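# Tip a ball from its gutter into the roofed box

## Task

Get the ball out of the gutter where it currently sits and into the box that belongs to that same arm. The box has a roof and one open side. The box must stay almost exactly as it is: shifting, lifting, rotating or tipping it beyond a small amount counts as failure. Pouring the ball in from the gutter is allowed. The ball stays in a gutter only while the gutter's open end is raised above the rest; once the handle is held straight up, the ball runs out.

## Robot and tools

Robots: three i2rt Big YAM arms, arm1, arm2 and arm3, each ending in a five-finger right hand. Base feet in the scene frame (metres): arm1 at (-1.781, -0.200, 0.868) facing scene +x; arm2 at (0.007, -0.130, 0.919) turned about 90 degrees so it faces scene +y; arm3 at (1.790, -0.095, 0.918) facing scene -x. A hand reaches roughly 1.07 m from the joint 1 axis. The scene frame has its origin on the floor and +z up.

Hand point frame: the hand point sits 0.045 m in front of the palm. Its +z runs along straightened fingers, +y points out of the palm, +x crosses the palm away from the thumb. Straight fingers extend 0.06 to 0.07 m past the point. The wrist camera is on the little-finger side; with joint6_rad near -1.3 it is on top and its image is upright. A bracket on the little-finger side of the wrist can strike objects.

move: one action for any subset of arms. Arguments arm1, arm2, arm3 are separate objects, one per arm, plus optional cameras (a list of names from arm1_cam_wrist, arm2_cam_wrist, arm3_cam_wrist, cam_end_1, cam_end_2, cam_gap_1, cam_gap_2, cam_side, cam_top, or "all"; [] gives none; omitted gives all only when no action is sent). Inside an arm's object:
- joints: a dict of absolute targets by name. joint1_rad -2.879 to 2.879 (base yaw, positive counter-clockwise seen from above); joint2_rad 0 to 3.141 (shoulder, 0 points the upper arm back, positive raises it then brings it forward); joint3_rad 0 to 3.019 (elbow, 0 folded, positive opens); joint4_rad -1.692 to 1.57 (hand pitch, positive lifts the fingers); joint5_rad -1.57 to 1.57 (sideways swing, positive toward the arm's right); joint6_rad -2.094 to 2.094 (roll, positive clockwise viewed from behind the hand). All in radians. Hand keys are unitless, -1 to 1: hand_little, hand_ring, hand_middle, hand_index and hand_thumb_bend (+1 straight, -1 curled); hand_thumb_turn (+1 beside the palm, -1 opposite the fingers); hand_force_limit (stop force, about 0 N at -1 to 10 N at +1, 15 N for the thumb motors); hand_speed (-0.96 to 1, full speed from +0.48 upward). At scene start force limit is 0 and speed -0.8.
- target: one list of 7 numbers [x, y, z, qw, qx, qy, qz], an absolute pose of the hand point in the scene frame, metres and unit quaternion, in the same form as the printed hand line. The hand follows a straight line from its current hand_target. With target, joints may contain only hand_ keys, or the call is rejected.
- speed: top path speed in m/s, 0.002 to 4.3, default 0.25; rotation is capped at twice that value in rad/s.
- min_time_s: 0.1 to 8 s, the shortest duration for this arm's joint moves.
All parts start together. Hand paths of one action finish together and stop after 10 s; an action lasts at most 15 s. The controller limits each step to 100 mm and 20 degrees from the measured pose. Paths do not avoid obstacles; hands lag, overshoot, and may exceed speed near full stretch. Joint moves run at independent rates and can swing the hand wide.

Fingers: a motor moves only when its target changes by at least 0.002, stopping at the target or when load reaches the force limit, then locks. To grip harder, raise hand_force_limit and send a more closed target; to release, send a more open one. Use hand_speed -0.94 or lower for a gentle close.

wait: seconds from 0 to 10, plus cameras; commands nothing new. zoom_image: camera name and region [x0, y0, x1, y1] in pixels, at most 504 by 504, from the newest image of that camera. show_instructions: no arguments, shows the reference pages. finished_scene: optional scene 1; final, and the ball must stay in the box afterward.

Results: "move" lists arms that got a motion; "as last shown" marks an uncommanded arm whose status lines read "not commanded". The hand line gives the hand point pose; hand_target is the pose the held joint targets would produce. Joint velocities in rad/s; "within noise" means at rest. Torques in N m (entries 3 and 4 wrap at ±28). hand_stopped_by gives six words for little, ring, middle, index, thumb_bend, thumb_turn: moving, target, force, stalled, fault. The *_load_n lines are fingertip forces in N, positive when pushed open; a lost grip shows as near 0. "off_target": resting short of the goal. "time_out": a joint ran out of time; "on_its_own" shows what it still pursues. "joint command not followed" or "pose unreachable" means a safety check withheld the motion; "not_followed" means the target was discarded. MOTOR HOT warns of heating; OVER-TEMPERATURE FAULT means the arm went limp for a while; resend keys marked "limit_stop_at_motor_heat".

Cautions: if a move or wait in a reply is refused or halted, the following calls in that reply are skipped. The simulation keeps running while you compose replies, holding the last command. Never let robots press on each other or close a hand on another robot's fingers. Do not bump the box, drop things, knock items out of the work area, slam, or push hard; the arm keeps pushing after contact. Avoid holding stretched poses long, since motors heat. Loose objects may get occasional small nudges.

Each tool is called after "Emit:" by a JSON object that holds its "api" and its "payload", one argument or row to a line.

Reference images:

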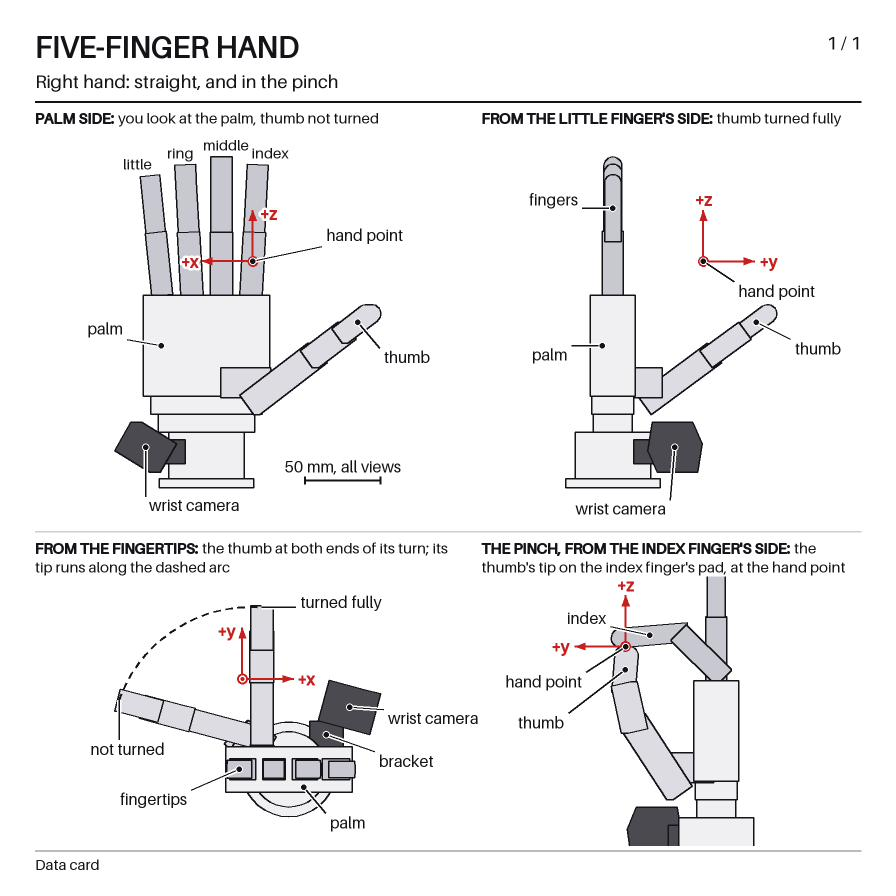

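## Session

Emit:
{"api": "move", "payload": {
  "cameras": ["all"]
}}

Scene clock: 0.00 s.
Joint torques (N m): no reading
Heat: arm1: hottest joint2_rad 25 °C; arm2: hottest joint2_rad 28 °C; arm3: hottest joint4_rad 25 °C.
Joint velocities: within noise
arm1.joint_positions: joint1_rad=+0.554 joint2_rad=+0.638 joint3_rad=+1.318 joint4_rad=-1.427 joint5_rad=-0.035 joint6_rad=-0.882 hand_little=+1.000 hand_ring=+1.000 hand_middle=+1.000 hand_index=+1.000 hand_thumb_turn=+1.000 hand_thumb_bend=+1.000 hand_force_limit=+0.000 hand_speed=-0.800
arm1.joint_status: not commanded
arm1.hand_stopped_by: target,target,target,target,target,target
arm1.little_load_n: 0.0
arm1.ring_load_n: 0.0
arm1.middle_load_n: 0.0
arm1.index_load_n: -0.5
arm1.thumb_bend_load_n: 0.0
arm1.thumb_turn_load_n: 0.0
arm1.hand: x=-1.5927 y=-0.1071 z=+1.2908 quat_wxyz=(-0.244, +0.914, -0.057, +0.318) (m; scene frame)
arm1.hand_target: x=-1.5920 y=-0.1066 z=+1.3012 quat_wxyz=(-0.250, +0.909, -0.057, +0.328) (m; scene frame)
arm1.hand_status: not commanded
arm2.joint_positions: joint1_rad=-0.309 joint2_rad=+0.632 joint3_rad=+1.316 joint4_rad=-1.524 joint5_rad=-0.166 joint6_rad=-1.064 hand_little=+1.000 hand_ring=+1.000 hand_middle=+1.000 hand_index=+1.000 hand_thumb_turn=+1.000 hand_thumb_bend=+1.000 hand_force_limit=+0.000 hand_speed=-0.800
arm2.joint_status: not commanded
arm2.hand_stopped_by: target,target,target,target,target,target
arm2.little_load_n: 0.0
arm2.ring_load_n: 0.0
arm2.middle_load_n: 0.0
arm2.index_load_n: 0.0
arm2.thumb_bend_load_n: 0.0
arm2.thumb_turn_load_n: 0.0
arm2.hand: x=+0.0646 y=+0.0570 z=+1.3276 quat_wxyz=(-0.320, +0.852, +0.381, +0.163) (m; scene frame)
arm2.hand_target: x=+0.0648 y=+0.0577 z=+1.3369 quat_wxyz=(-0.328, +0.848, +0.380, +0.171) (m; scene frame)
arm2.hand_status: not commanded
arm3.joint_positions: joint1_rad=-0.186 joint2_rad=+0.633 joint3_rad=+1.534 joint4_rad=-1.183 joint5_rad=-0.166 joint6_rad=-1.391 hand_little=+1.000 hand_ring=+1.000 hand_middle=+1.000 hand_index=+1.000 hand_thumb_turn=+1.000 hand_thumb_bend=+1.000 hand_force_limit=+0.000 hand_speed=-0.800
arm3.joint_status: not commanded
arm3.hand_stopped_by: target,target,target,target,target,target
arm3.little_load_n: 0.0
arm3.ring_load_n: 0.0
arm3.middle_load_n: 0.0
arm3.index_load_n: 0.0
arm3.thumb_bend_load_n: 0.0
arm3.thumb_turn_load_n: 0.0
arm3.hand: x=+1.5516 y=-0.0287 z=+1.5112 quat_wxyz=(+0.599, -0.094, -0.793, +0.066) (m; scene frame)
arm3.hand_target: x=+1.5542 y=-0.0292 z=+1.5216 quat_wxyz=(+0.608, -0.092, -0.786, +0.066) (m; scene frame)
arm3.hand_status: not commanded
pictures: arm1_cam_wrist, arm2_cam_wrist, arm3_cam_wrist, cam_end_1, cam_end_2, cam_gap_1, cam_gap_2, cam_side, cam_top

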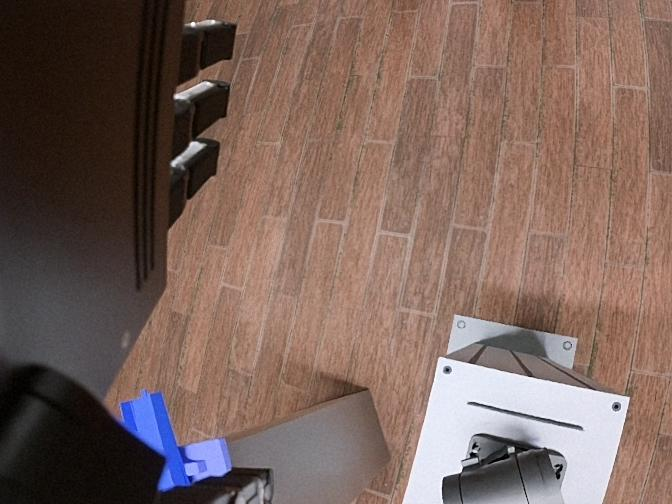

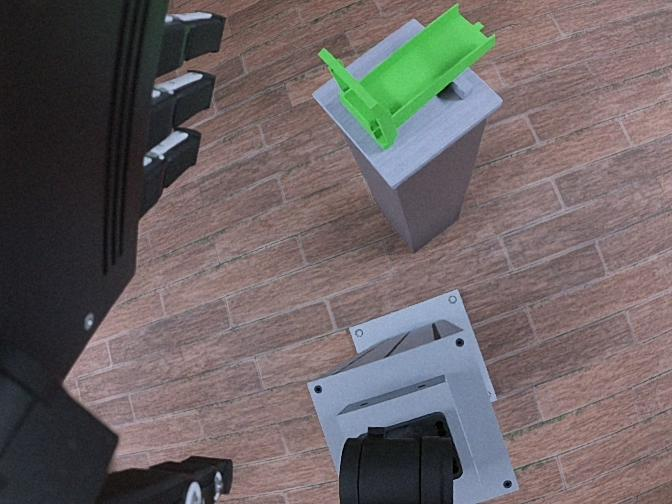

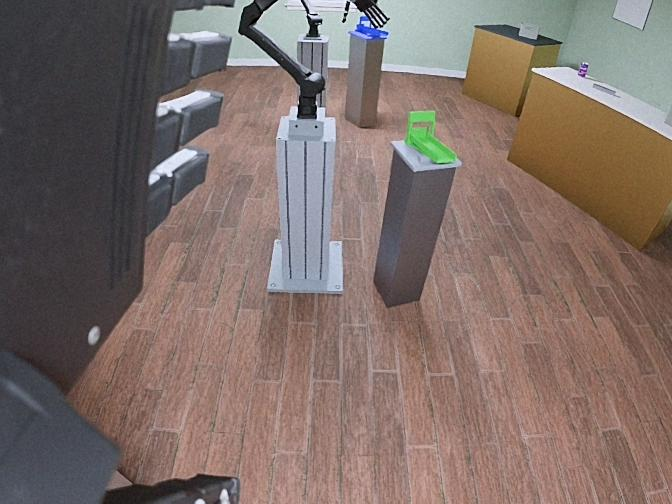

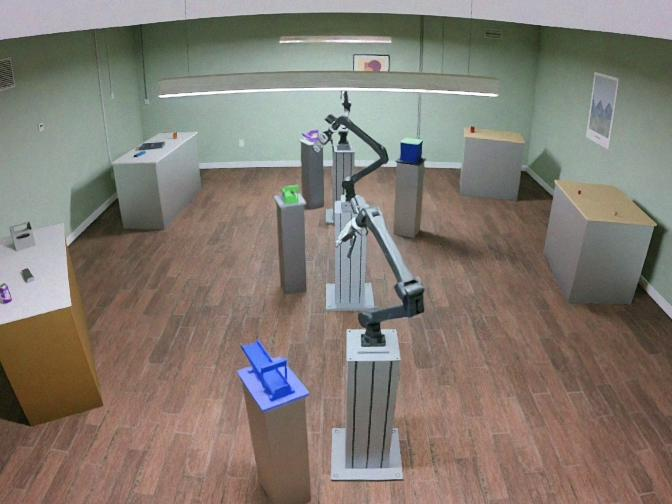

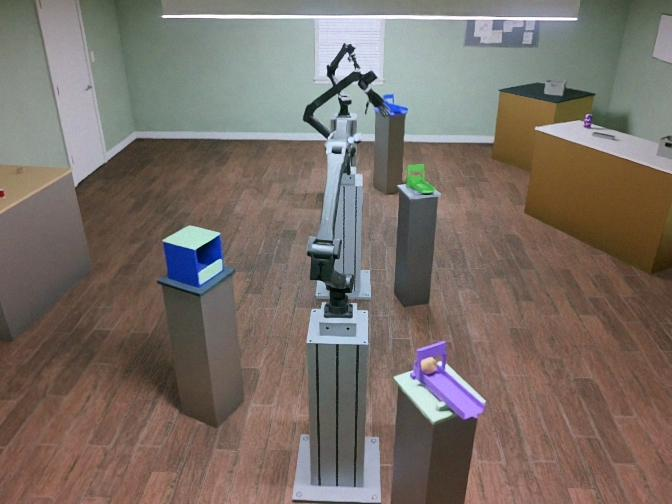

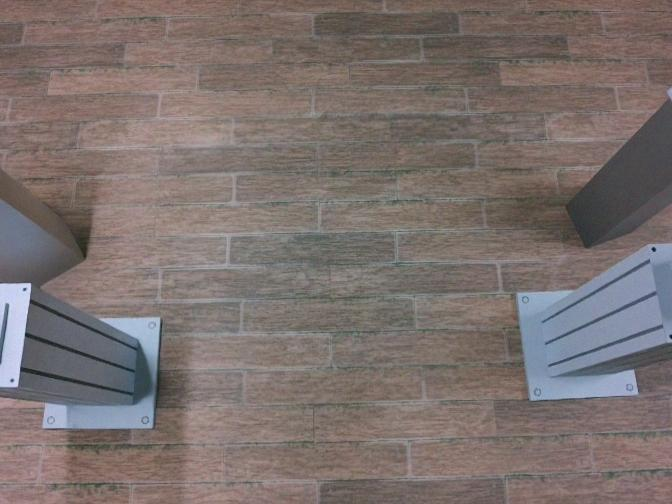

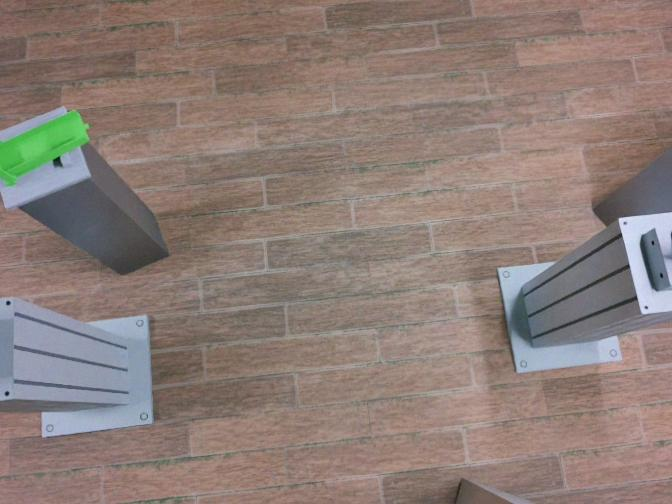

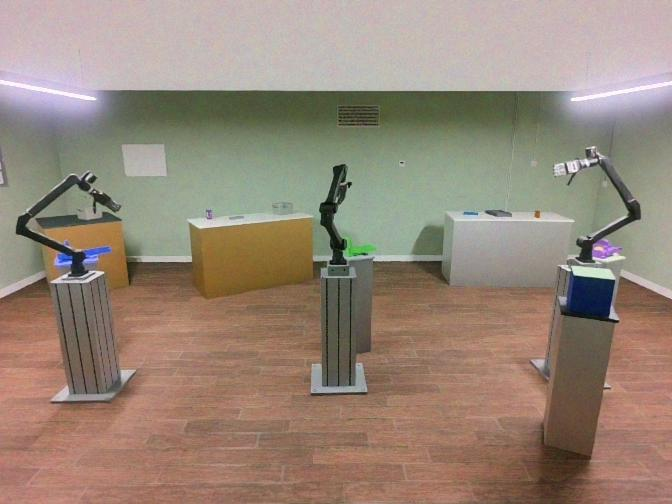

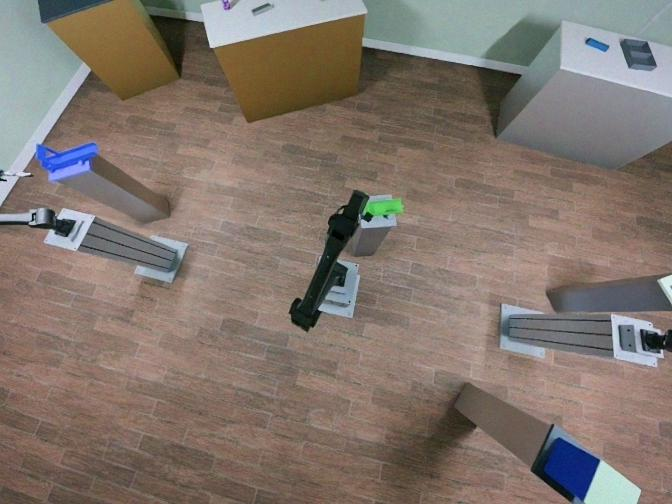

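Emit:
{"api": "zoom_image", "payload": {
  "camera": "cam_end_2",
  "region": [370, 310, 520, 440]
}}

Emit:
{"api": "zoom_image", "payload": {
  "camera": "cam_end_2",
  "region": [140, 210, 260, 310]
}}

Emit:
{"api": "zoom_image", "payload": {
  "camera": "cam_side",
  "region": [520, 130, 670, 330]
}}

Emit:
{"api": "zoom_image", "payload": {
  "camera": "cam_top",
  "region": [500, 240, 672, 504]
}}

Emit:
{"api": "zoom_image", "payload": {
  "camera": "cam_end_1",
  "region": [270, 100, 460, 260]
}}

Scaled by 3.360.

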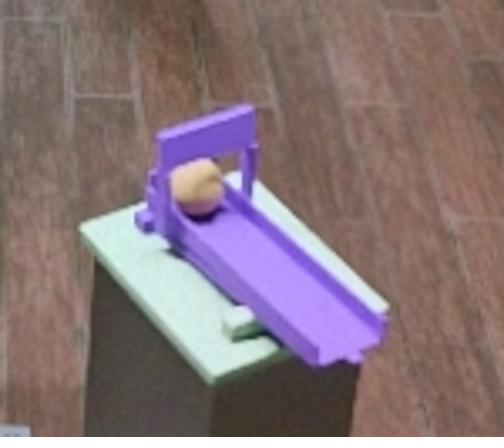

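Scaled by 4.200.

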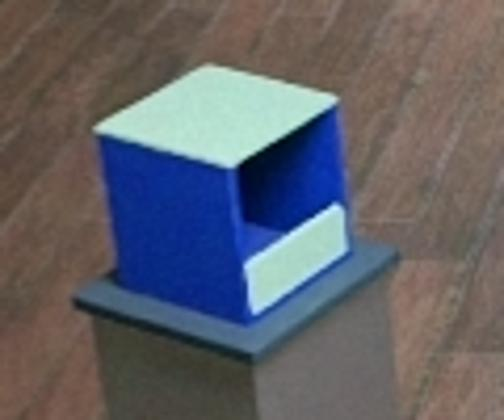

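Scaled by 2.520.

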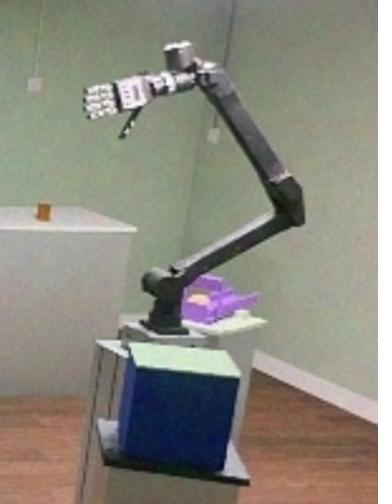

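Scaled by 1.909.

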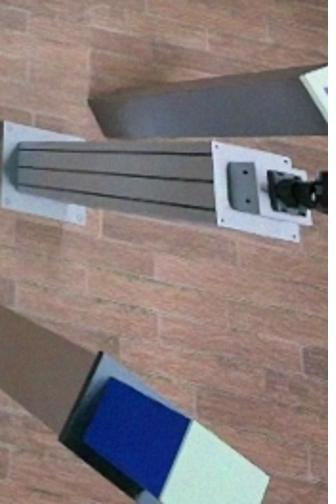

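Scaled by 2.653.

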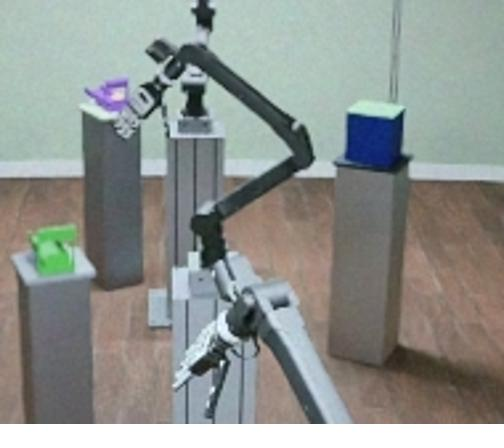

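Emit:
{"api": "zoom_image", "payload": {
  "camera": "cam_side",
  "region": [540, 250, 640, 330]
}}

Emit:
{"api": "zoom_image", "payload": {
  "camera": "cam_side",
  "region": [560, 220, 650, 290]
}}

Emit:
{"api": "zoom_image", "payload": {
  "camera": "cam_top",
  "region": [520, 400, 672, 504]
}}

Emit:
{"api": "zoom_image", "payload": {
  "camera": "cam_end_2",
  "region": [400, 330, 500, 430]
}}

Emit:
{"api": "zoom_image", "payload": {
  "camera": "cam_end_2",
  "region": [150, 215, 250, 295]
}}

Emit:
{"api": "zoom_image", "payload": {
  "camera": "cam_end_1",
  "region": [280, 110, 460, 200]
}}

Scaled by 5.040.

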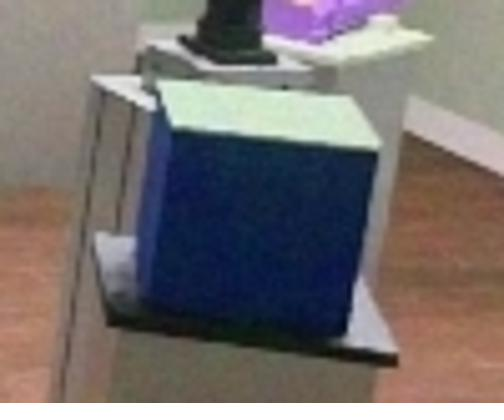

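Scaled by 5.600.

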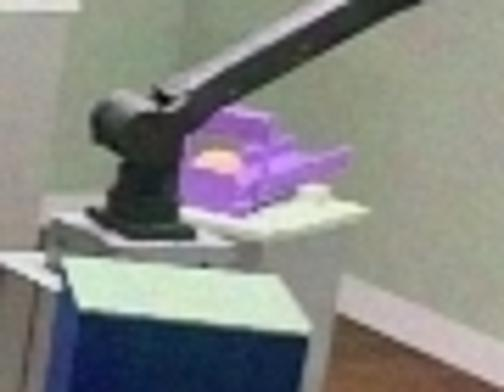

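Scaled by 3.316.

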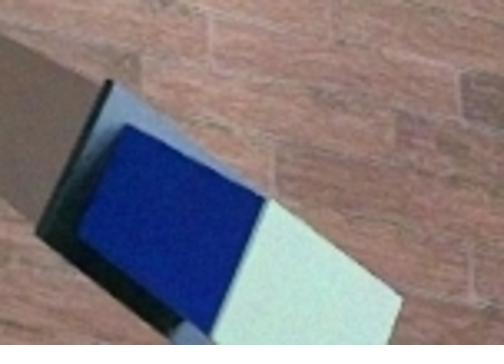

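Scaled by 5.040.

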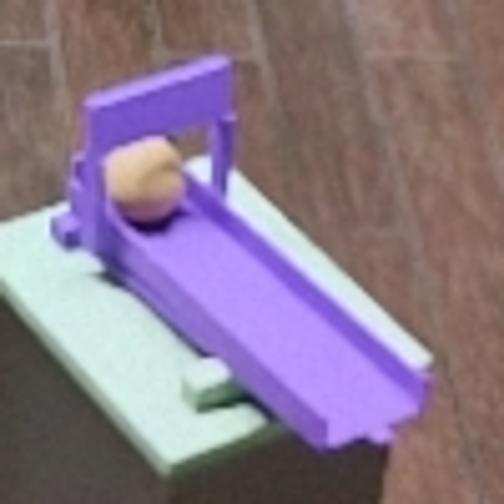

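Scaled by 5.040.

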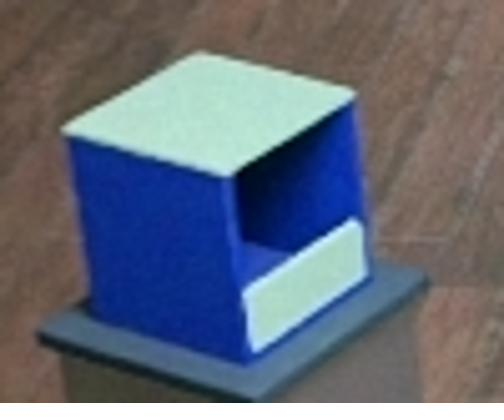

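Scaled by 2.800.

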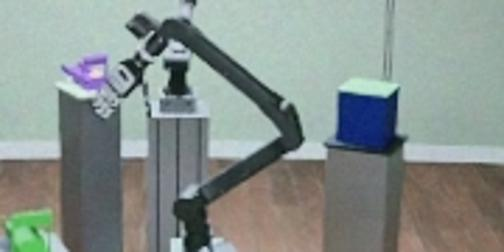

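Emit:
{"api": "move", "payload": {
  "arm3": {"joints": {"joint1_rad": -2.25, "joint4_rad": -1.45, "joint5_rad": 0.0, "joint6_rad": -1.3}, "min_time_s": 4},
  "cameras": ["arm3_cam_wrist", "cam_end_2"]
}}

Scene clock: 43.07 s.
Joint torques (N m): arm1=[1.49 -0.09 8.06 1.16 0.02 0.1] | arm2=[-2.14 1.2 11.56 1.32 -0.08 -0.03] | arm3=[-1.08 3.66 8.96 1.06 0.02 0.23]
Heat: arm1: hottest joint3_rad 29 °C; arm2: hottest joint2_rad 28 °C; arm3: hottest joint4_rad 26 °C.
move: arm3 done
Joint velocities: within noise
arm1, arm2: as last shown
arm1.index_load_n: 0.0
arm3.joint_positions: joint1_rad=-2.250 joint2_rad=+0.633 joint3_rad=+1.534 joint4_rad=-1.430 joint5_rad=-0.009 joint6_rad=-1.315 hand_little=+1.000 hand_ring=+1.000 hand_middle=+1.000 hand_index=+1.000 hand_thumb_turn=+1.000 hand_thumb_bend=+1.000 hand_force_limit=+0.000 hand_speed=-0.800
arm3.joint_status: all done
arm3.hand_stopped_by: target,target,target,target,target,target
arm3.little_load_n: 0.0
arm3.ring_load_n: 0.0
arm3.middle_load_n: 0.0
arm3.index_load_n: 0.0
arm3.thumb_bend_load_n: 0.0
arm3.thumb_turn_load_n: 0.0
arm3.hand: x=+1.9546 y=+0.0341 z=+1.4524 quat_wxyz=(+0.274, -0.823, -0.276, -0.415)
arm3.hand_target: x=+1.9516 y=+0.0282 z=+1.4558 quat_wxyz=(+0.274, -0.826, -0.266, -0.414)
arm3.hand_status: not commanded
arm3_cam_wrist: T_world_to_cam=[[0.79911, -0.60081, 0.02112, -1.57401], [-0.49909, -0.68258, -0.53386, 1.77957], [0.33516, 0.41607, -0.84531, 0.67769]] pos_world=[1.91883, -0.01296, 1.55614]

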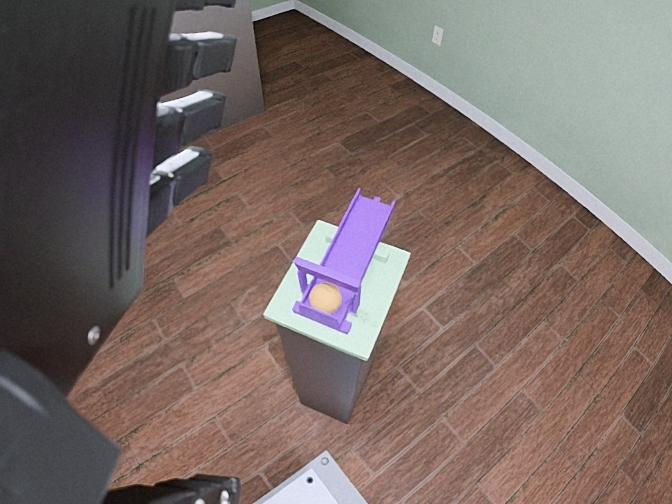

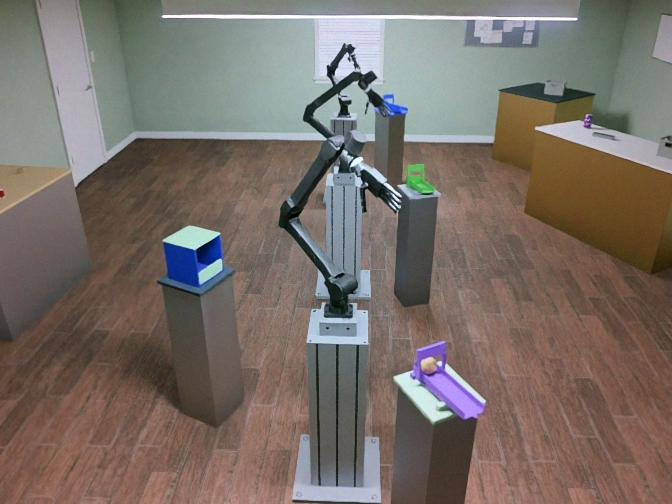

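Emit:
{"api": "zoom_image", "payload": {
  "camera": "arm3_cam_wrist",
  "region": [240, 170, 440, 370]
}}

Scaled by 2.520 from the camera's image (finer frame: 960x720).

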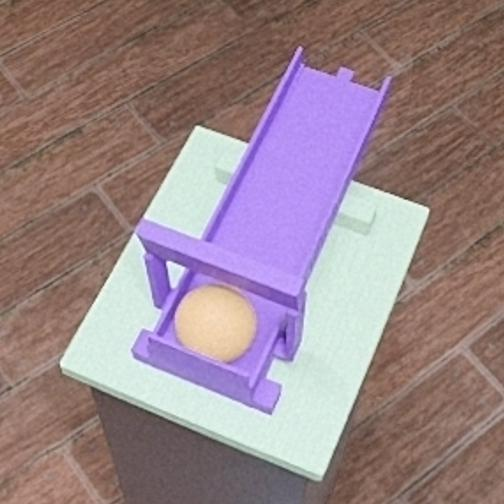

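Emit:
{"api": "move", "payload": {
  "arm3": {"target": [2.07, 0.24, 1.22, 0.4639, -0.7281, 0.4254, -0.2710], "speed": 0.2},
  "cameras": ["arm3_cam_wrist", "cam_end_2"]
}}

Scene clock: 85.70 s.
Joint torques (N m): arm1=[1.96 -0.09 7.95 1.31 -0.04 0.08] | arm2=[-2.02 1.26 11.6 1.29 -0.11 0.01] | arm3=[0.85 -3.31 10.73 2.86 0.22 0.29]
Heat: arm1: hottest joint3_rad 32 °C; arm2: hottest joint3_rad 30 °C; arm3: hottest joint3_rad 26 °C.
move: arm3 off_target
Joint velocities: within noise
arm1, arm2: as last shown
arm3.joint_positions: joint1_rad=-2.203 joint2_rad=+0.897 joint3_rad=+0.908 joint4_rad=-0.519 joint5_rad=+0.393 joint6_rad=+0.175 hand_little=+1.000 hand_ring=+1.000 hand_middle=+1.000 hand_index=+1.000 hand_thumb_turn=+1.000 hand_thumb_bend=+1.000 hand_force_limit=+0.000 hand_speed=-0.800
arm3.joint_status: not commanded
arm3.hand_stopped_by: target,target,target,target,target,target
arm3.little_load_n: 0.0
arm3.ring_load_n: 0.0
arm3.middle_load_n: 0.0
arm3.index_load_n: 0.0
arm3.thumb_bend_load_n: 0.0
arm3.thumb_turn_load_n: -0.5
arm3.hand: x=+2.0717 y=+0.2317 z=+1.2130 quat_wxyz=(+0.446, -0.740, +0.421, -0.276)
arm3.hand_target: x=+2.0717 y=+0.2398 z=+1.2161 quat_wxyz=(+0.459, -0.733, +0.423, -0.273)
arm3.hand_status: off_target (0.011 m and 2.6 deg from the pose sent, 0.331 m and 87.7 deg at the start)
arm3_cam_wrist: T_world_to_cam=[[-0.21724, -0.48205, -0.84879, 1.58945], [-0.87602, 0.47986, -0.04831, 1.76768], [0.43058, 0.73306, -0.52653, -0.30386]] pos_world=[2.02465, 0.1407, 1.27451]

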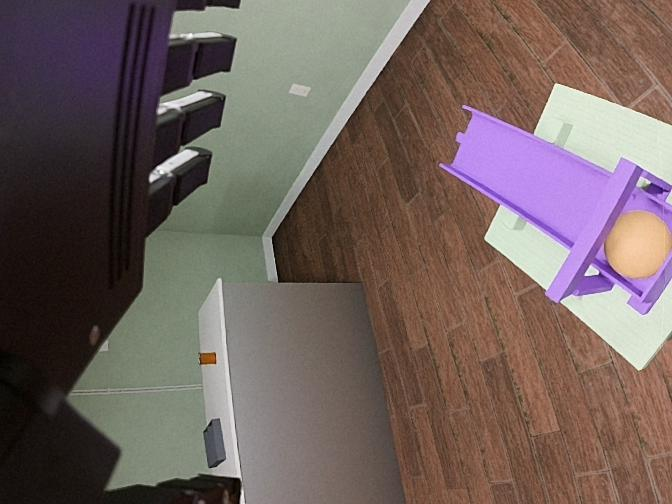

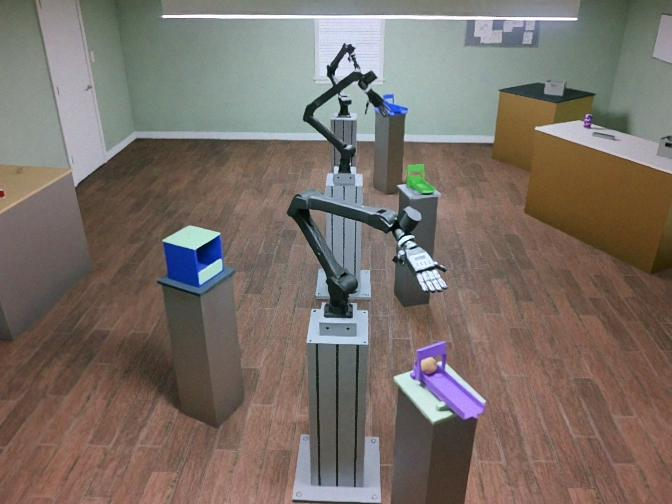

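Emit:
{"api": "zoom_image", "payload": {
  "camera": "arm3_cam_wrist",
  "region": [432, 90, 672, 370]
}}

Emit:
{"api": "zoom_image", "payload": {
  "camera": "arm3_cam_wrist",
  "region": [532, 150, 672, 310]
}}

Scaled by 1.800 from the camera's image (finer frame: 960x720).

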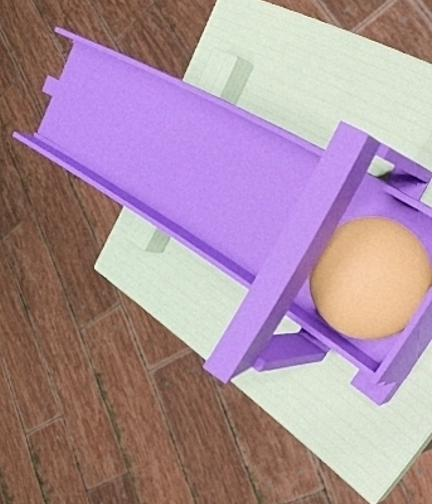

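Scaled by 3.150 from the camera's image (finer frame: 960x720).

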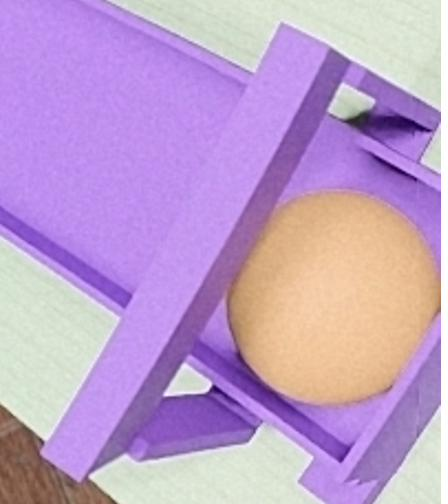

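Emit:
{"api": "move", "payload": {
  "arm3": {"target": [2.015, 0.222, 1.09, 0.555, -0.6614, 0.3864, -0.3242], "speed": 0.12},
  "cameras": ["arm3_cam_wrist", "cam_end_2", "cam_side"]
}}

Scene clock: 133.10 s.
Joint torques (N m): arm1=[0.97 0.21 7.84 1.33 0 0.08] | arm2=[-1.96 1.2 11.59 1.2 -0.09 0] | arm3=[0.67 -0.97 10.07 2.85 0.18 -0.04]
Heat: arm1: hottest joint3_rad 33 °C; arm2: hottest joint3_rad 31 °C; arm3: hottest joint3_rad 27 °C.
move: arm3 done
Joint velocities: within noise
arm1, arm2: as last shown
arm3.joint_positions: joint1_rad=-1.966 joint2_rad=+0.769 joint3_rad=+0.336 joint4_rad=+0.190 joint5_rad=+0.655 joint6_rad=+0.149 hand_little=+1.000 hand_ring=+1.000 hand_middle=+1.000 hand_index=+1.000 hand_thumb_turn=+1.000 hand_thumb_bend=+1.000 hand_force_limit=+0.000 hand_speed=-0.800
arm3.joint_status: not commanded
arm3.hand_stopped_by: target,target,target,target,target,target
arm3.little_load_n: 0.0
arm3.ring_load_n: 0.0
arm3.middle_load_n: 0.0
arm3.index_load_n: 0.0
arm3.thumb_bend_load_n: 0.0
arm3.thumb_turn_load_n: 0.0
arm3.hand: x=+2.0130 y=+0.2193 z=+1.0860 quat_wxyz=(+0.548, -0.667, +0.389, -0.322)
arm3.hand_target: x=+2.0123 y=+0.2228 z=+1.0902 quat_wxyz=(+0.556, -0.663, +0.383, -0.324)
arm3.hand_status: done (0.005 m and 1.1 deg from the pose sent, 0.136 m and 16.8 deg at the start)
arm3_cam_wrist: T_world_to_cam=[[-0.01593, -0.33785, -0.94107, 1.12624], [-0.85234, 0.49665, -0.16387, 1.79025], [0.52275, 0.7995, -0.29587, -0.78695]] pos_world=[1.95522, 0.12052, 1.1204]

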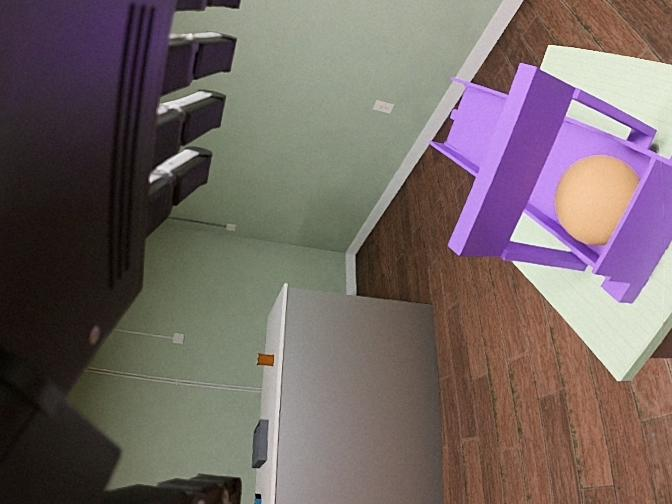

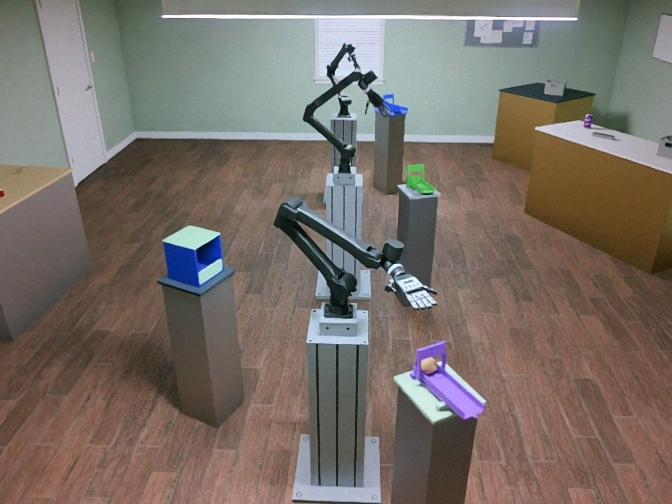

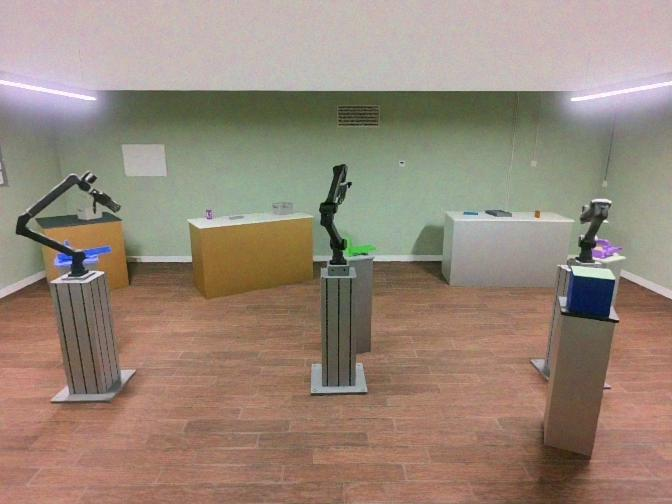

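Emit:
{"api": "zoom_image", "payload": {
  "camera": "arm3_cam_wrist",
  "region": [422, 30, 672, 320]
}}

Scaled by 1.738 from the camera's image (finer frame: 960x720).

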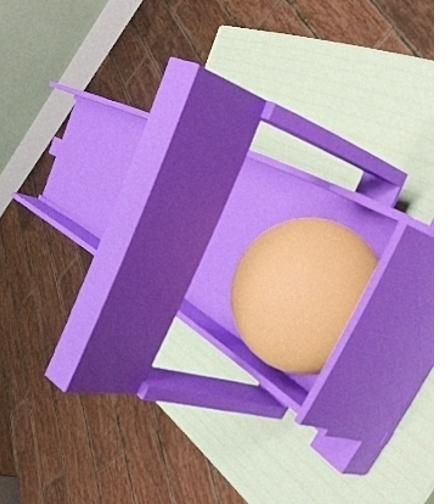

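Emit:
{"api": "move", "payload": {
  "arm3": {"target": [2.088, 0.2415, 1.045, 0.5253, -0.6845, 0.4011, -0.3077], "speed": 0.08, "joints": {"hand_speed": -0.5, "hand_thumb_turn": -1.0, "hand_thumb_bend": 0.3, "hand_index": 0.5, "hand_middle": 0.5, "hand_ring": 0.5}},
  "cameras": ["arm3_cam_wrist", "cam_end_2"]
}}

Scene clock: 187.80 s.
Joint torques (N m): arm1=[1.79 0.09 7.83 1.35 0.02 0.06] | arm2=[-2.02 1.32 11.56 1.26 -0.09 -0.02] | arm3=[-1.03 -2.9 13.23 2.89 -0.16 -0.04]
Heat: arm1: hottest joint3_rad 34 °C; arm2: hottest joint3_rad 32 °C; arm3: hottest joint3_rad 27 °C.
move: arm3 off_target
Joint velocities: within noise
arm1, arm2: as last shown
arm2.little_load_n: -0.5
arm3.joint_positions: joint1_rad=-2.193 joint2_rad=+1.078 joint3_rad=+0.361 joint4_rad=+0.360 joint5_rad=+0.423 joint6_rad=+0.146 hand_little=+1.000 hand_ring=+0.500 hand_middle=+0.500 hand_index=+0.500 hand_thumb_turn=-1.000 hand_thumb_bend=+0.300 hand_force_limit=+0.000 hand_speed=-0.500
arm3.joint_status: all done
arm3.hand_stopped_by: target,target,target,target,target,target
arm3.little_load_n: 0.0
arm3.ring_load_n: 0.0
arm3.middle_load_n: 0.0
arm3.index_load_n: 0.0
arm3.thumb_bend_load_n: 0.0
arm3.thumb_turn_load_n: 0.0
arm3.hand: x=+2.0696 y=+0.2235 z=+1.0179 quat_wxyz=(+0.501, -0.702, +0.410, -0.298)
arm3.hand_target: x=+2.0859 y=+0.2393 z=+1.0464 quat_wxyz=(+0.526, -0.683, +0.405, -0.305)
arm3.hand_status: off_target (0.037 m and 3.7 deg from the pose sent, 0.088 m and 3.9 deg at the start)
arm3_cam_wrist: T_world_to_cam=[[-0.12219, -0.40084, -0.90796, 1.26482], [-0.86495, 0.49166, -0.10065, 1.78805], [0.48675, 0.77304, -0.40678, -0.64681]] pos_world=[2.01596, 0.12788, 1.06526]

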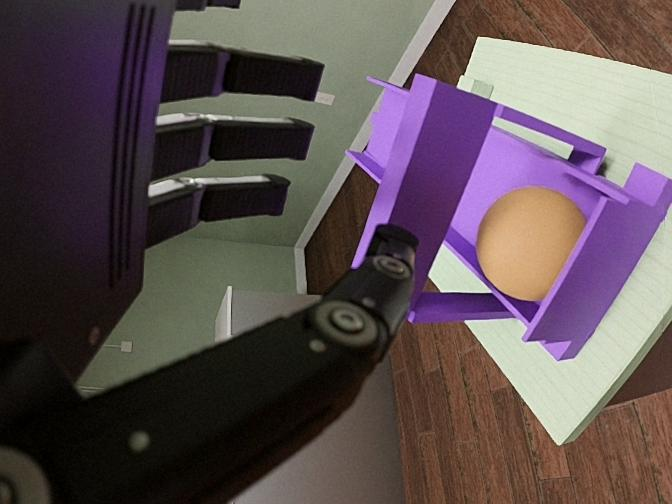

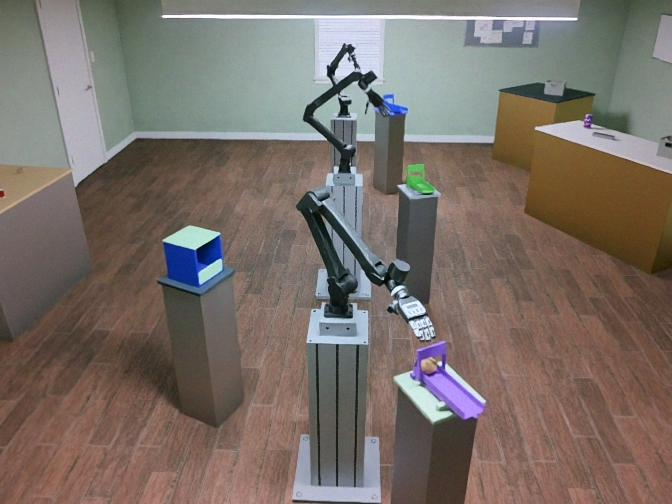

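Emit:
{"api": "zoom_image", "payload": {
  "camera": "arm3_cam_wrist",
  "region": [332, 50, 672, 360]
}}

Scaled by 1.482 from the camera's image (finer frame: 960x720).

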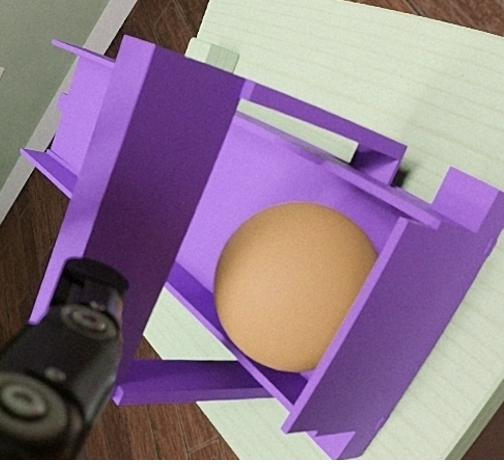

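Emit:
{"api": "move", "payload": {
  "arm3": {"target": [2.104, 0.256, 1.05, 0.5773, -0.6412, 0.3757, -0.3383], "speed": 0.08},
  "cameras": ["arm3_cam_wrist"]
}}

Scene clock: 208.67 s.
Joint torques (N m): arm1=[1.03 -0.44 7.61 1.28 -0.04 0.07] | arm2=[-2.14 0.91 11.54 1.28 -0.11 -0.03] | arm3=[-0.85 -4.25 9.54 2.99 0.09 -0.04]
Heat: arm1: hottest joint3_rad 34 °C; arm2: hottest joint3_rad 32 °C; arm3: hottest joint3_rad 28 °C.
move: arm3 off_target
Joint velocities: within noise
arm1, arm2: as last shown
arm2.little_load_n: 0.0
arm3.joint_positions: joint1_rad=-2.193 joint2_rad=+1.231 joint3_rad=+0.361 joint4_rad=+0.716 joint5_rad=+0.434 joint6_rad=+0.066 hand_little=+1.000 hand_ring=+0.500 hand_middle=+0.500 hand_index=+0.500 hand_thumb_turn=-1.000 hand_thumb_bend=+0.300 hand_force_limit=+0.000 hand_speed=-0.500
arm3.joint_status: not commanded
arm3.hand_stopped_by: target,target,target,target,target,target
arm3.little_load_n: 0.0
arm3.ring_load_n: 0.0
arm3.middle_load_n: 0.0
arm3.index_load_n: 0.0
arm3.thumb_bend_load_n: 0.0
arm3.thumb_turn_load_n: 0.0
arm3.hand: x=+2.0961 y=+0.2504 z=+1.0376 quat_wxyz=(+0.566, -0.653, +0.380, -0.330)
arm3.hand_target: x=+2.1040 y=+0.2561 z=+1.0497 quat_wxyz=(+0.577, -0.641, +0.376, -0.338)
arm3.hand_status: off_target (0.016 m and 2.1 deg from the pose sent, 0.057 m and 12.6 deg at the start)
arm3_cam_wrist: T_world_to_cam=[[0.02736, -0.3119, -0.94972, 1.00427], [-0.84623, 0.49851, -0.18809, 1.84956], [0.53211, 0.80883, -0.2503, -0.93882]] pos_world=[2.03724, 0.15056, 1.06668]

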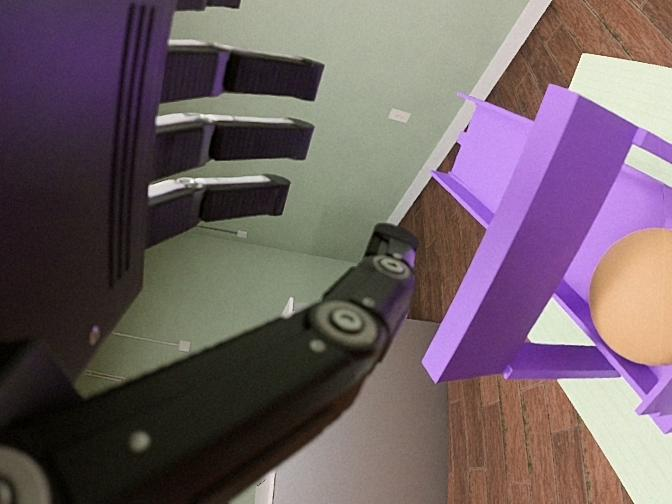

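Emit:
{"api": "zoom_image", "payload": {
  "camera": "arm3_cam_wrist",
  "region": [412, 70, 672, 410]
}}

Scaled by 1.482 from the camera's image (finer frame: 960x720).

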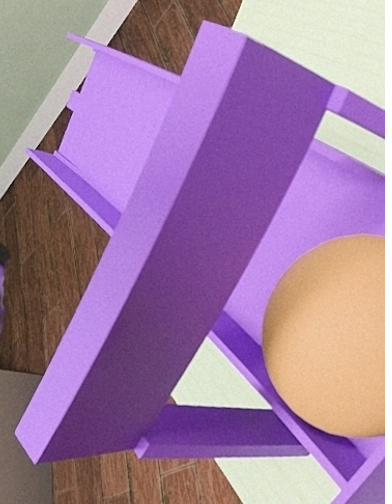

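Emit:
{"api": "move", "payload": {
  "arm3": {"target": [2.1008, 0.2518, 1.012, 0.5767, -0.6518, 0.3688, -0.3263], "speed": 0.06, "joints": {"hand_thumb_bend": 0.1}},
  "cameras": ["arm3_cam_wrist", "cam_end_2"]
}}

Scene clock: 226.57 s.
Joint torques (N m): arm1=[1.61 -0.03 7.77 1.21 0.03 0.09] | arm2=[-2.02 1.49 11.54 1.24 -0.09 -0.02] | arm3=[-1.03 -5.25 6.46 2.96 -0.25 -0.02]
Heat: arm1: hottest joint3_rad 34 °C; arm2: hottest joint3_rad 32 °C; arm3: hottest joint3_rad 27 °C.
move: arm3 done
Joint velocities: within noise
arm1, arm2: as last shown
arm3.joint_positions: joint1_rad=-2.203 joint2_rad=+1.352 joint3_rad=+0.338 joint4_rad=+0.865 joint5_rad=+0.391 joint6_rad=+0.066 hand_little=+1.000 hand_ring=+0.500 hand_middle=+0.500 hand_index=+0.500 hand_thumb_turn=-1.000 hand_thumb_bend=+0.100 hand_force_limit=+0.000 hand_speed=-0.500
arm3.joint_status: all done
arm3.hand_stopped_by: target,target,target,target,target,target
arm3.little_load_n: 0.0
arm3.ring_load_n: 0.0
arm3.middle_load_n: 0.0
arm3.index_load_n: 0.0
arm3.thumb_bend_load_n: 0.0
arm3.thumb_turn_load_n: 0.0
arm3.hand: x=+2.0956 y=+0.2553 z=+1.0109 quat_wxyz=(+0.573, -0.657, +0.371, -0.319)
arm3.hand_target: x=+2.0998 y=+0.2525 z=+1.0125 quat_wxyz=(+0.577, -0.652, +0.368, -0.325)
arm3.hand_status: done (0.006 m and 1.1 deg from the pose sent, 0.026 m and 1.8 deg at the start)
arm3_cam_wrist: T_world_to_cam=[[0.03454, -0.30373, -0.95213, 0.96578], [-0.86216, 0.47279, -0.18209, 1.87549], [0.50546, 0.82718, -0.24553, -0.90292]] pos_world=[2.04, 0.1535, 1.03937]

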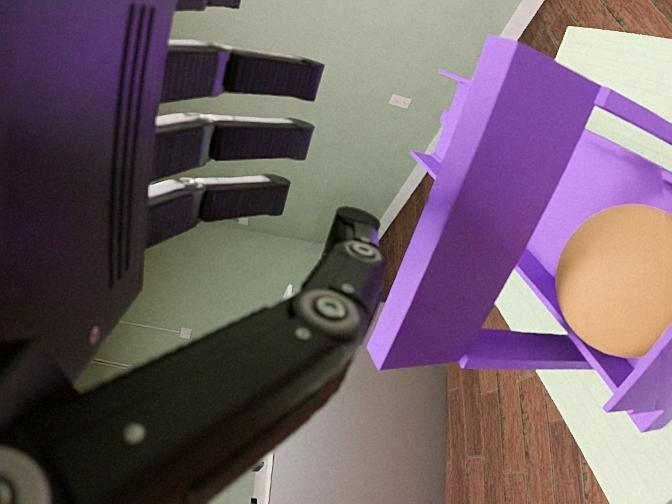

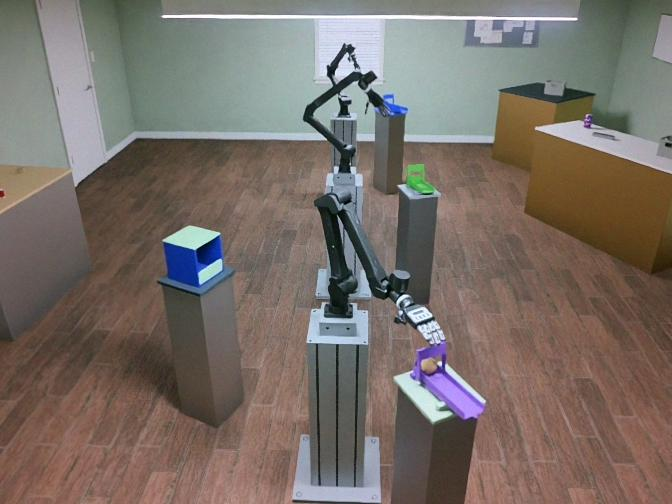

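Emit:
{"api": "zoom_image", "payload": {
  "camera": "arm3_cam_wrist",
  "region": [320, 20, 672, 400]
}}

Scaled by 1.326 from the camera's image (finer frame: 960x720).

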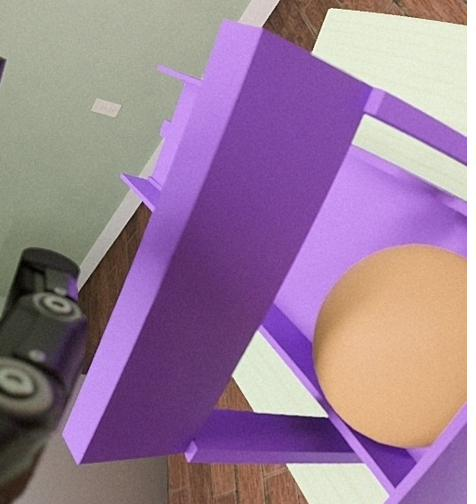

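Emit:
{"api": "move", "payload": {
  "arm3": {"target": [2.0975, 0.2440, 0.985, 0.5767, -0.6518, 0.3688, -0.3263], "speed": 0.05},
  "cameras": ["arm3_cam_wrist"]
}}

Scene clock: 233.13 s.
Joint torques (N m): arm1=[1.03 0.56 7.82 1.31 0.01 0.06] | arm2=[-2.14 1.2 11.59 1.29 -0.11 -0.01] | arm3=[-1.32 -5.54 5.19 2.93 -0.23 -0.05]
Heat: arm1: hottest joint3_rad 34 °C; arm2: hottest joint3_rad 32 °C; arm3: hottest joint3_rad 27 °C.
move: arm3 done
Joint velocities: within noise
arm1, arm2: as last shown
arm3.joint_positions: joint1_rad=-2.214 joint2_rad=+1.464 joint3_rad=+0.299 joint4_rad=+1.018 joint5_rad=+0.384 joint6_rad=+0.064 hand_little=+1.000 hand_ring=+0.500 hand_middle=+0.500 hand_index=+0.500 hand_thumb_turn=-1.000 hand_thumb_bend=+0.100 hand_force_limit=+0.000 hand_speed=-0.500
arm3.joint_status: not commanded
arm3.hand_stopped_by: target,target,target,target,target,target
arm3.little_load_n: 0.0
arm3.ring_load_n: 0.0
arm3.middle_load_n: 0.0
arm3.index_load_n: 0.0
arm3.thumb_bend_load_n: 0.0
arm3.thumb_turn_load_n: 0.0
arm3.hand: x=+2.0939 y=+0.2470 z=+0.9844 quat_wxyz=(+0.574, -0.656, +0.372, -0.320)
arm3.hand_target: x=+2.0976 y=+0.2434 z=+0.9855 quat_wxyz=(+0.576, -0.652, +0.369, -0.327)
arm3.hand_status: done (0.005 m and 1.0 deg from the pose sent, 0.028 m and 1.1 deg at the start)
arm3_cam_wrist: T_world_to_cam=[[0.03533, -0.30208, -0.95263, 0.93647], [-0.86044, 0.47566, -0.18274, 1.86953], [0.50833, 0.82613, -0.24312, -0.90975]] pos_world=[2.03799, 0.1452, 1.01257]

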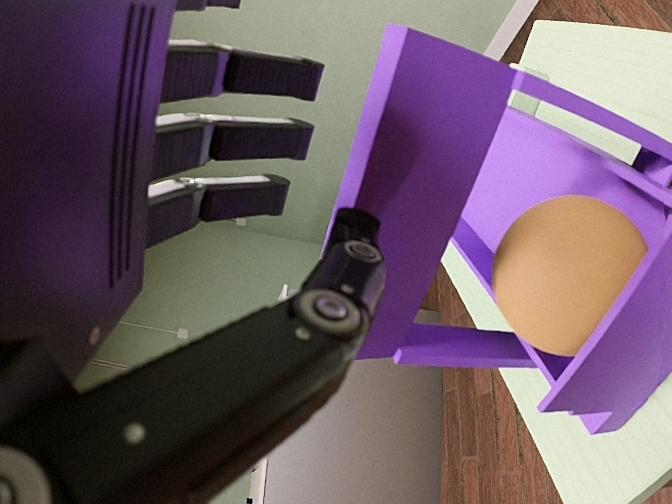

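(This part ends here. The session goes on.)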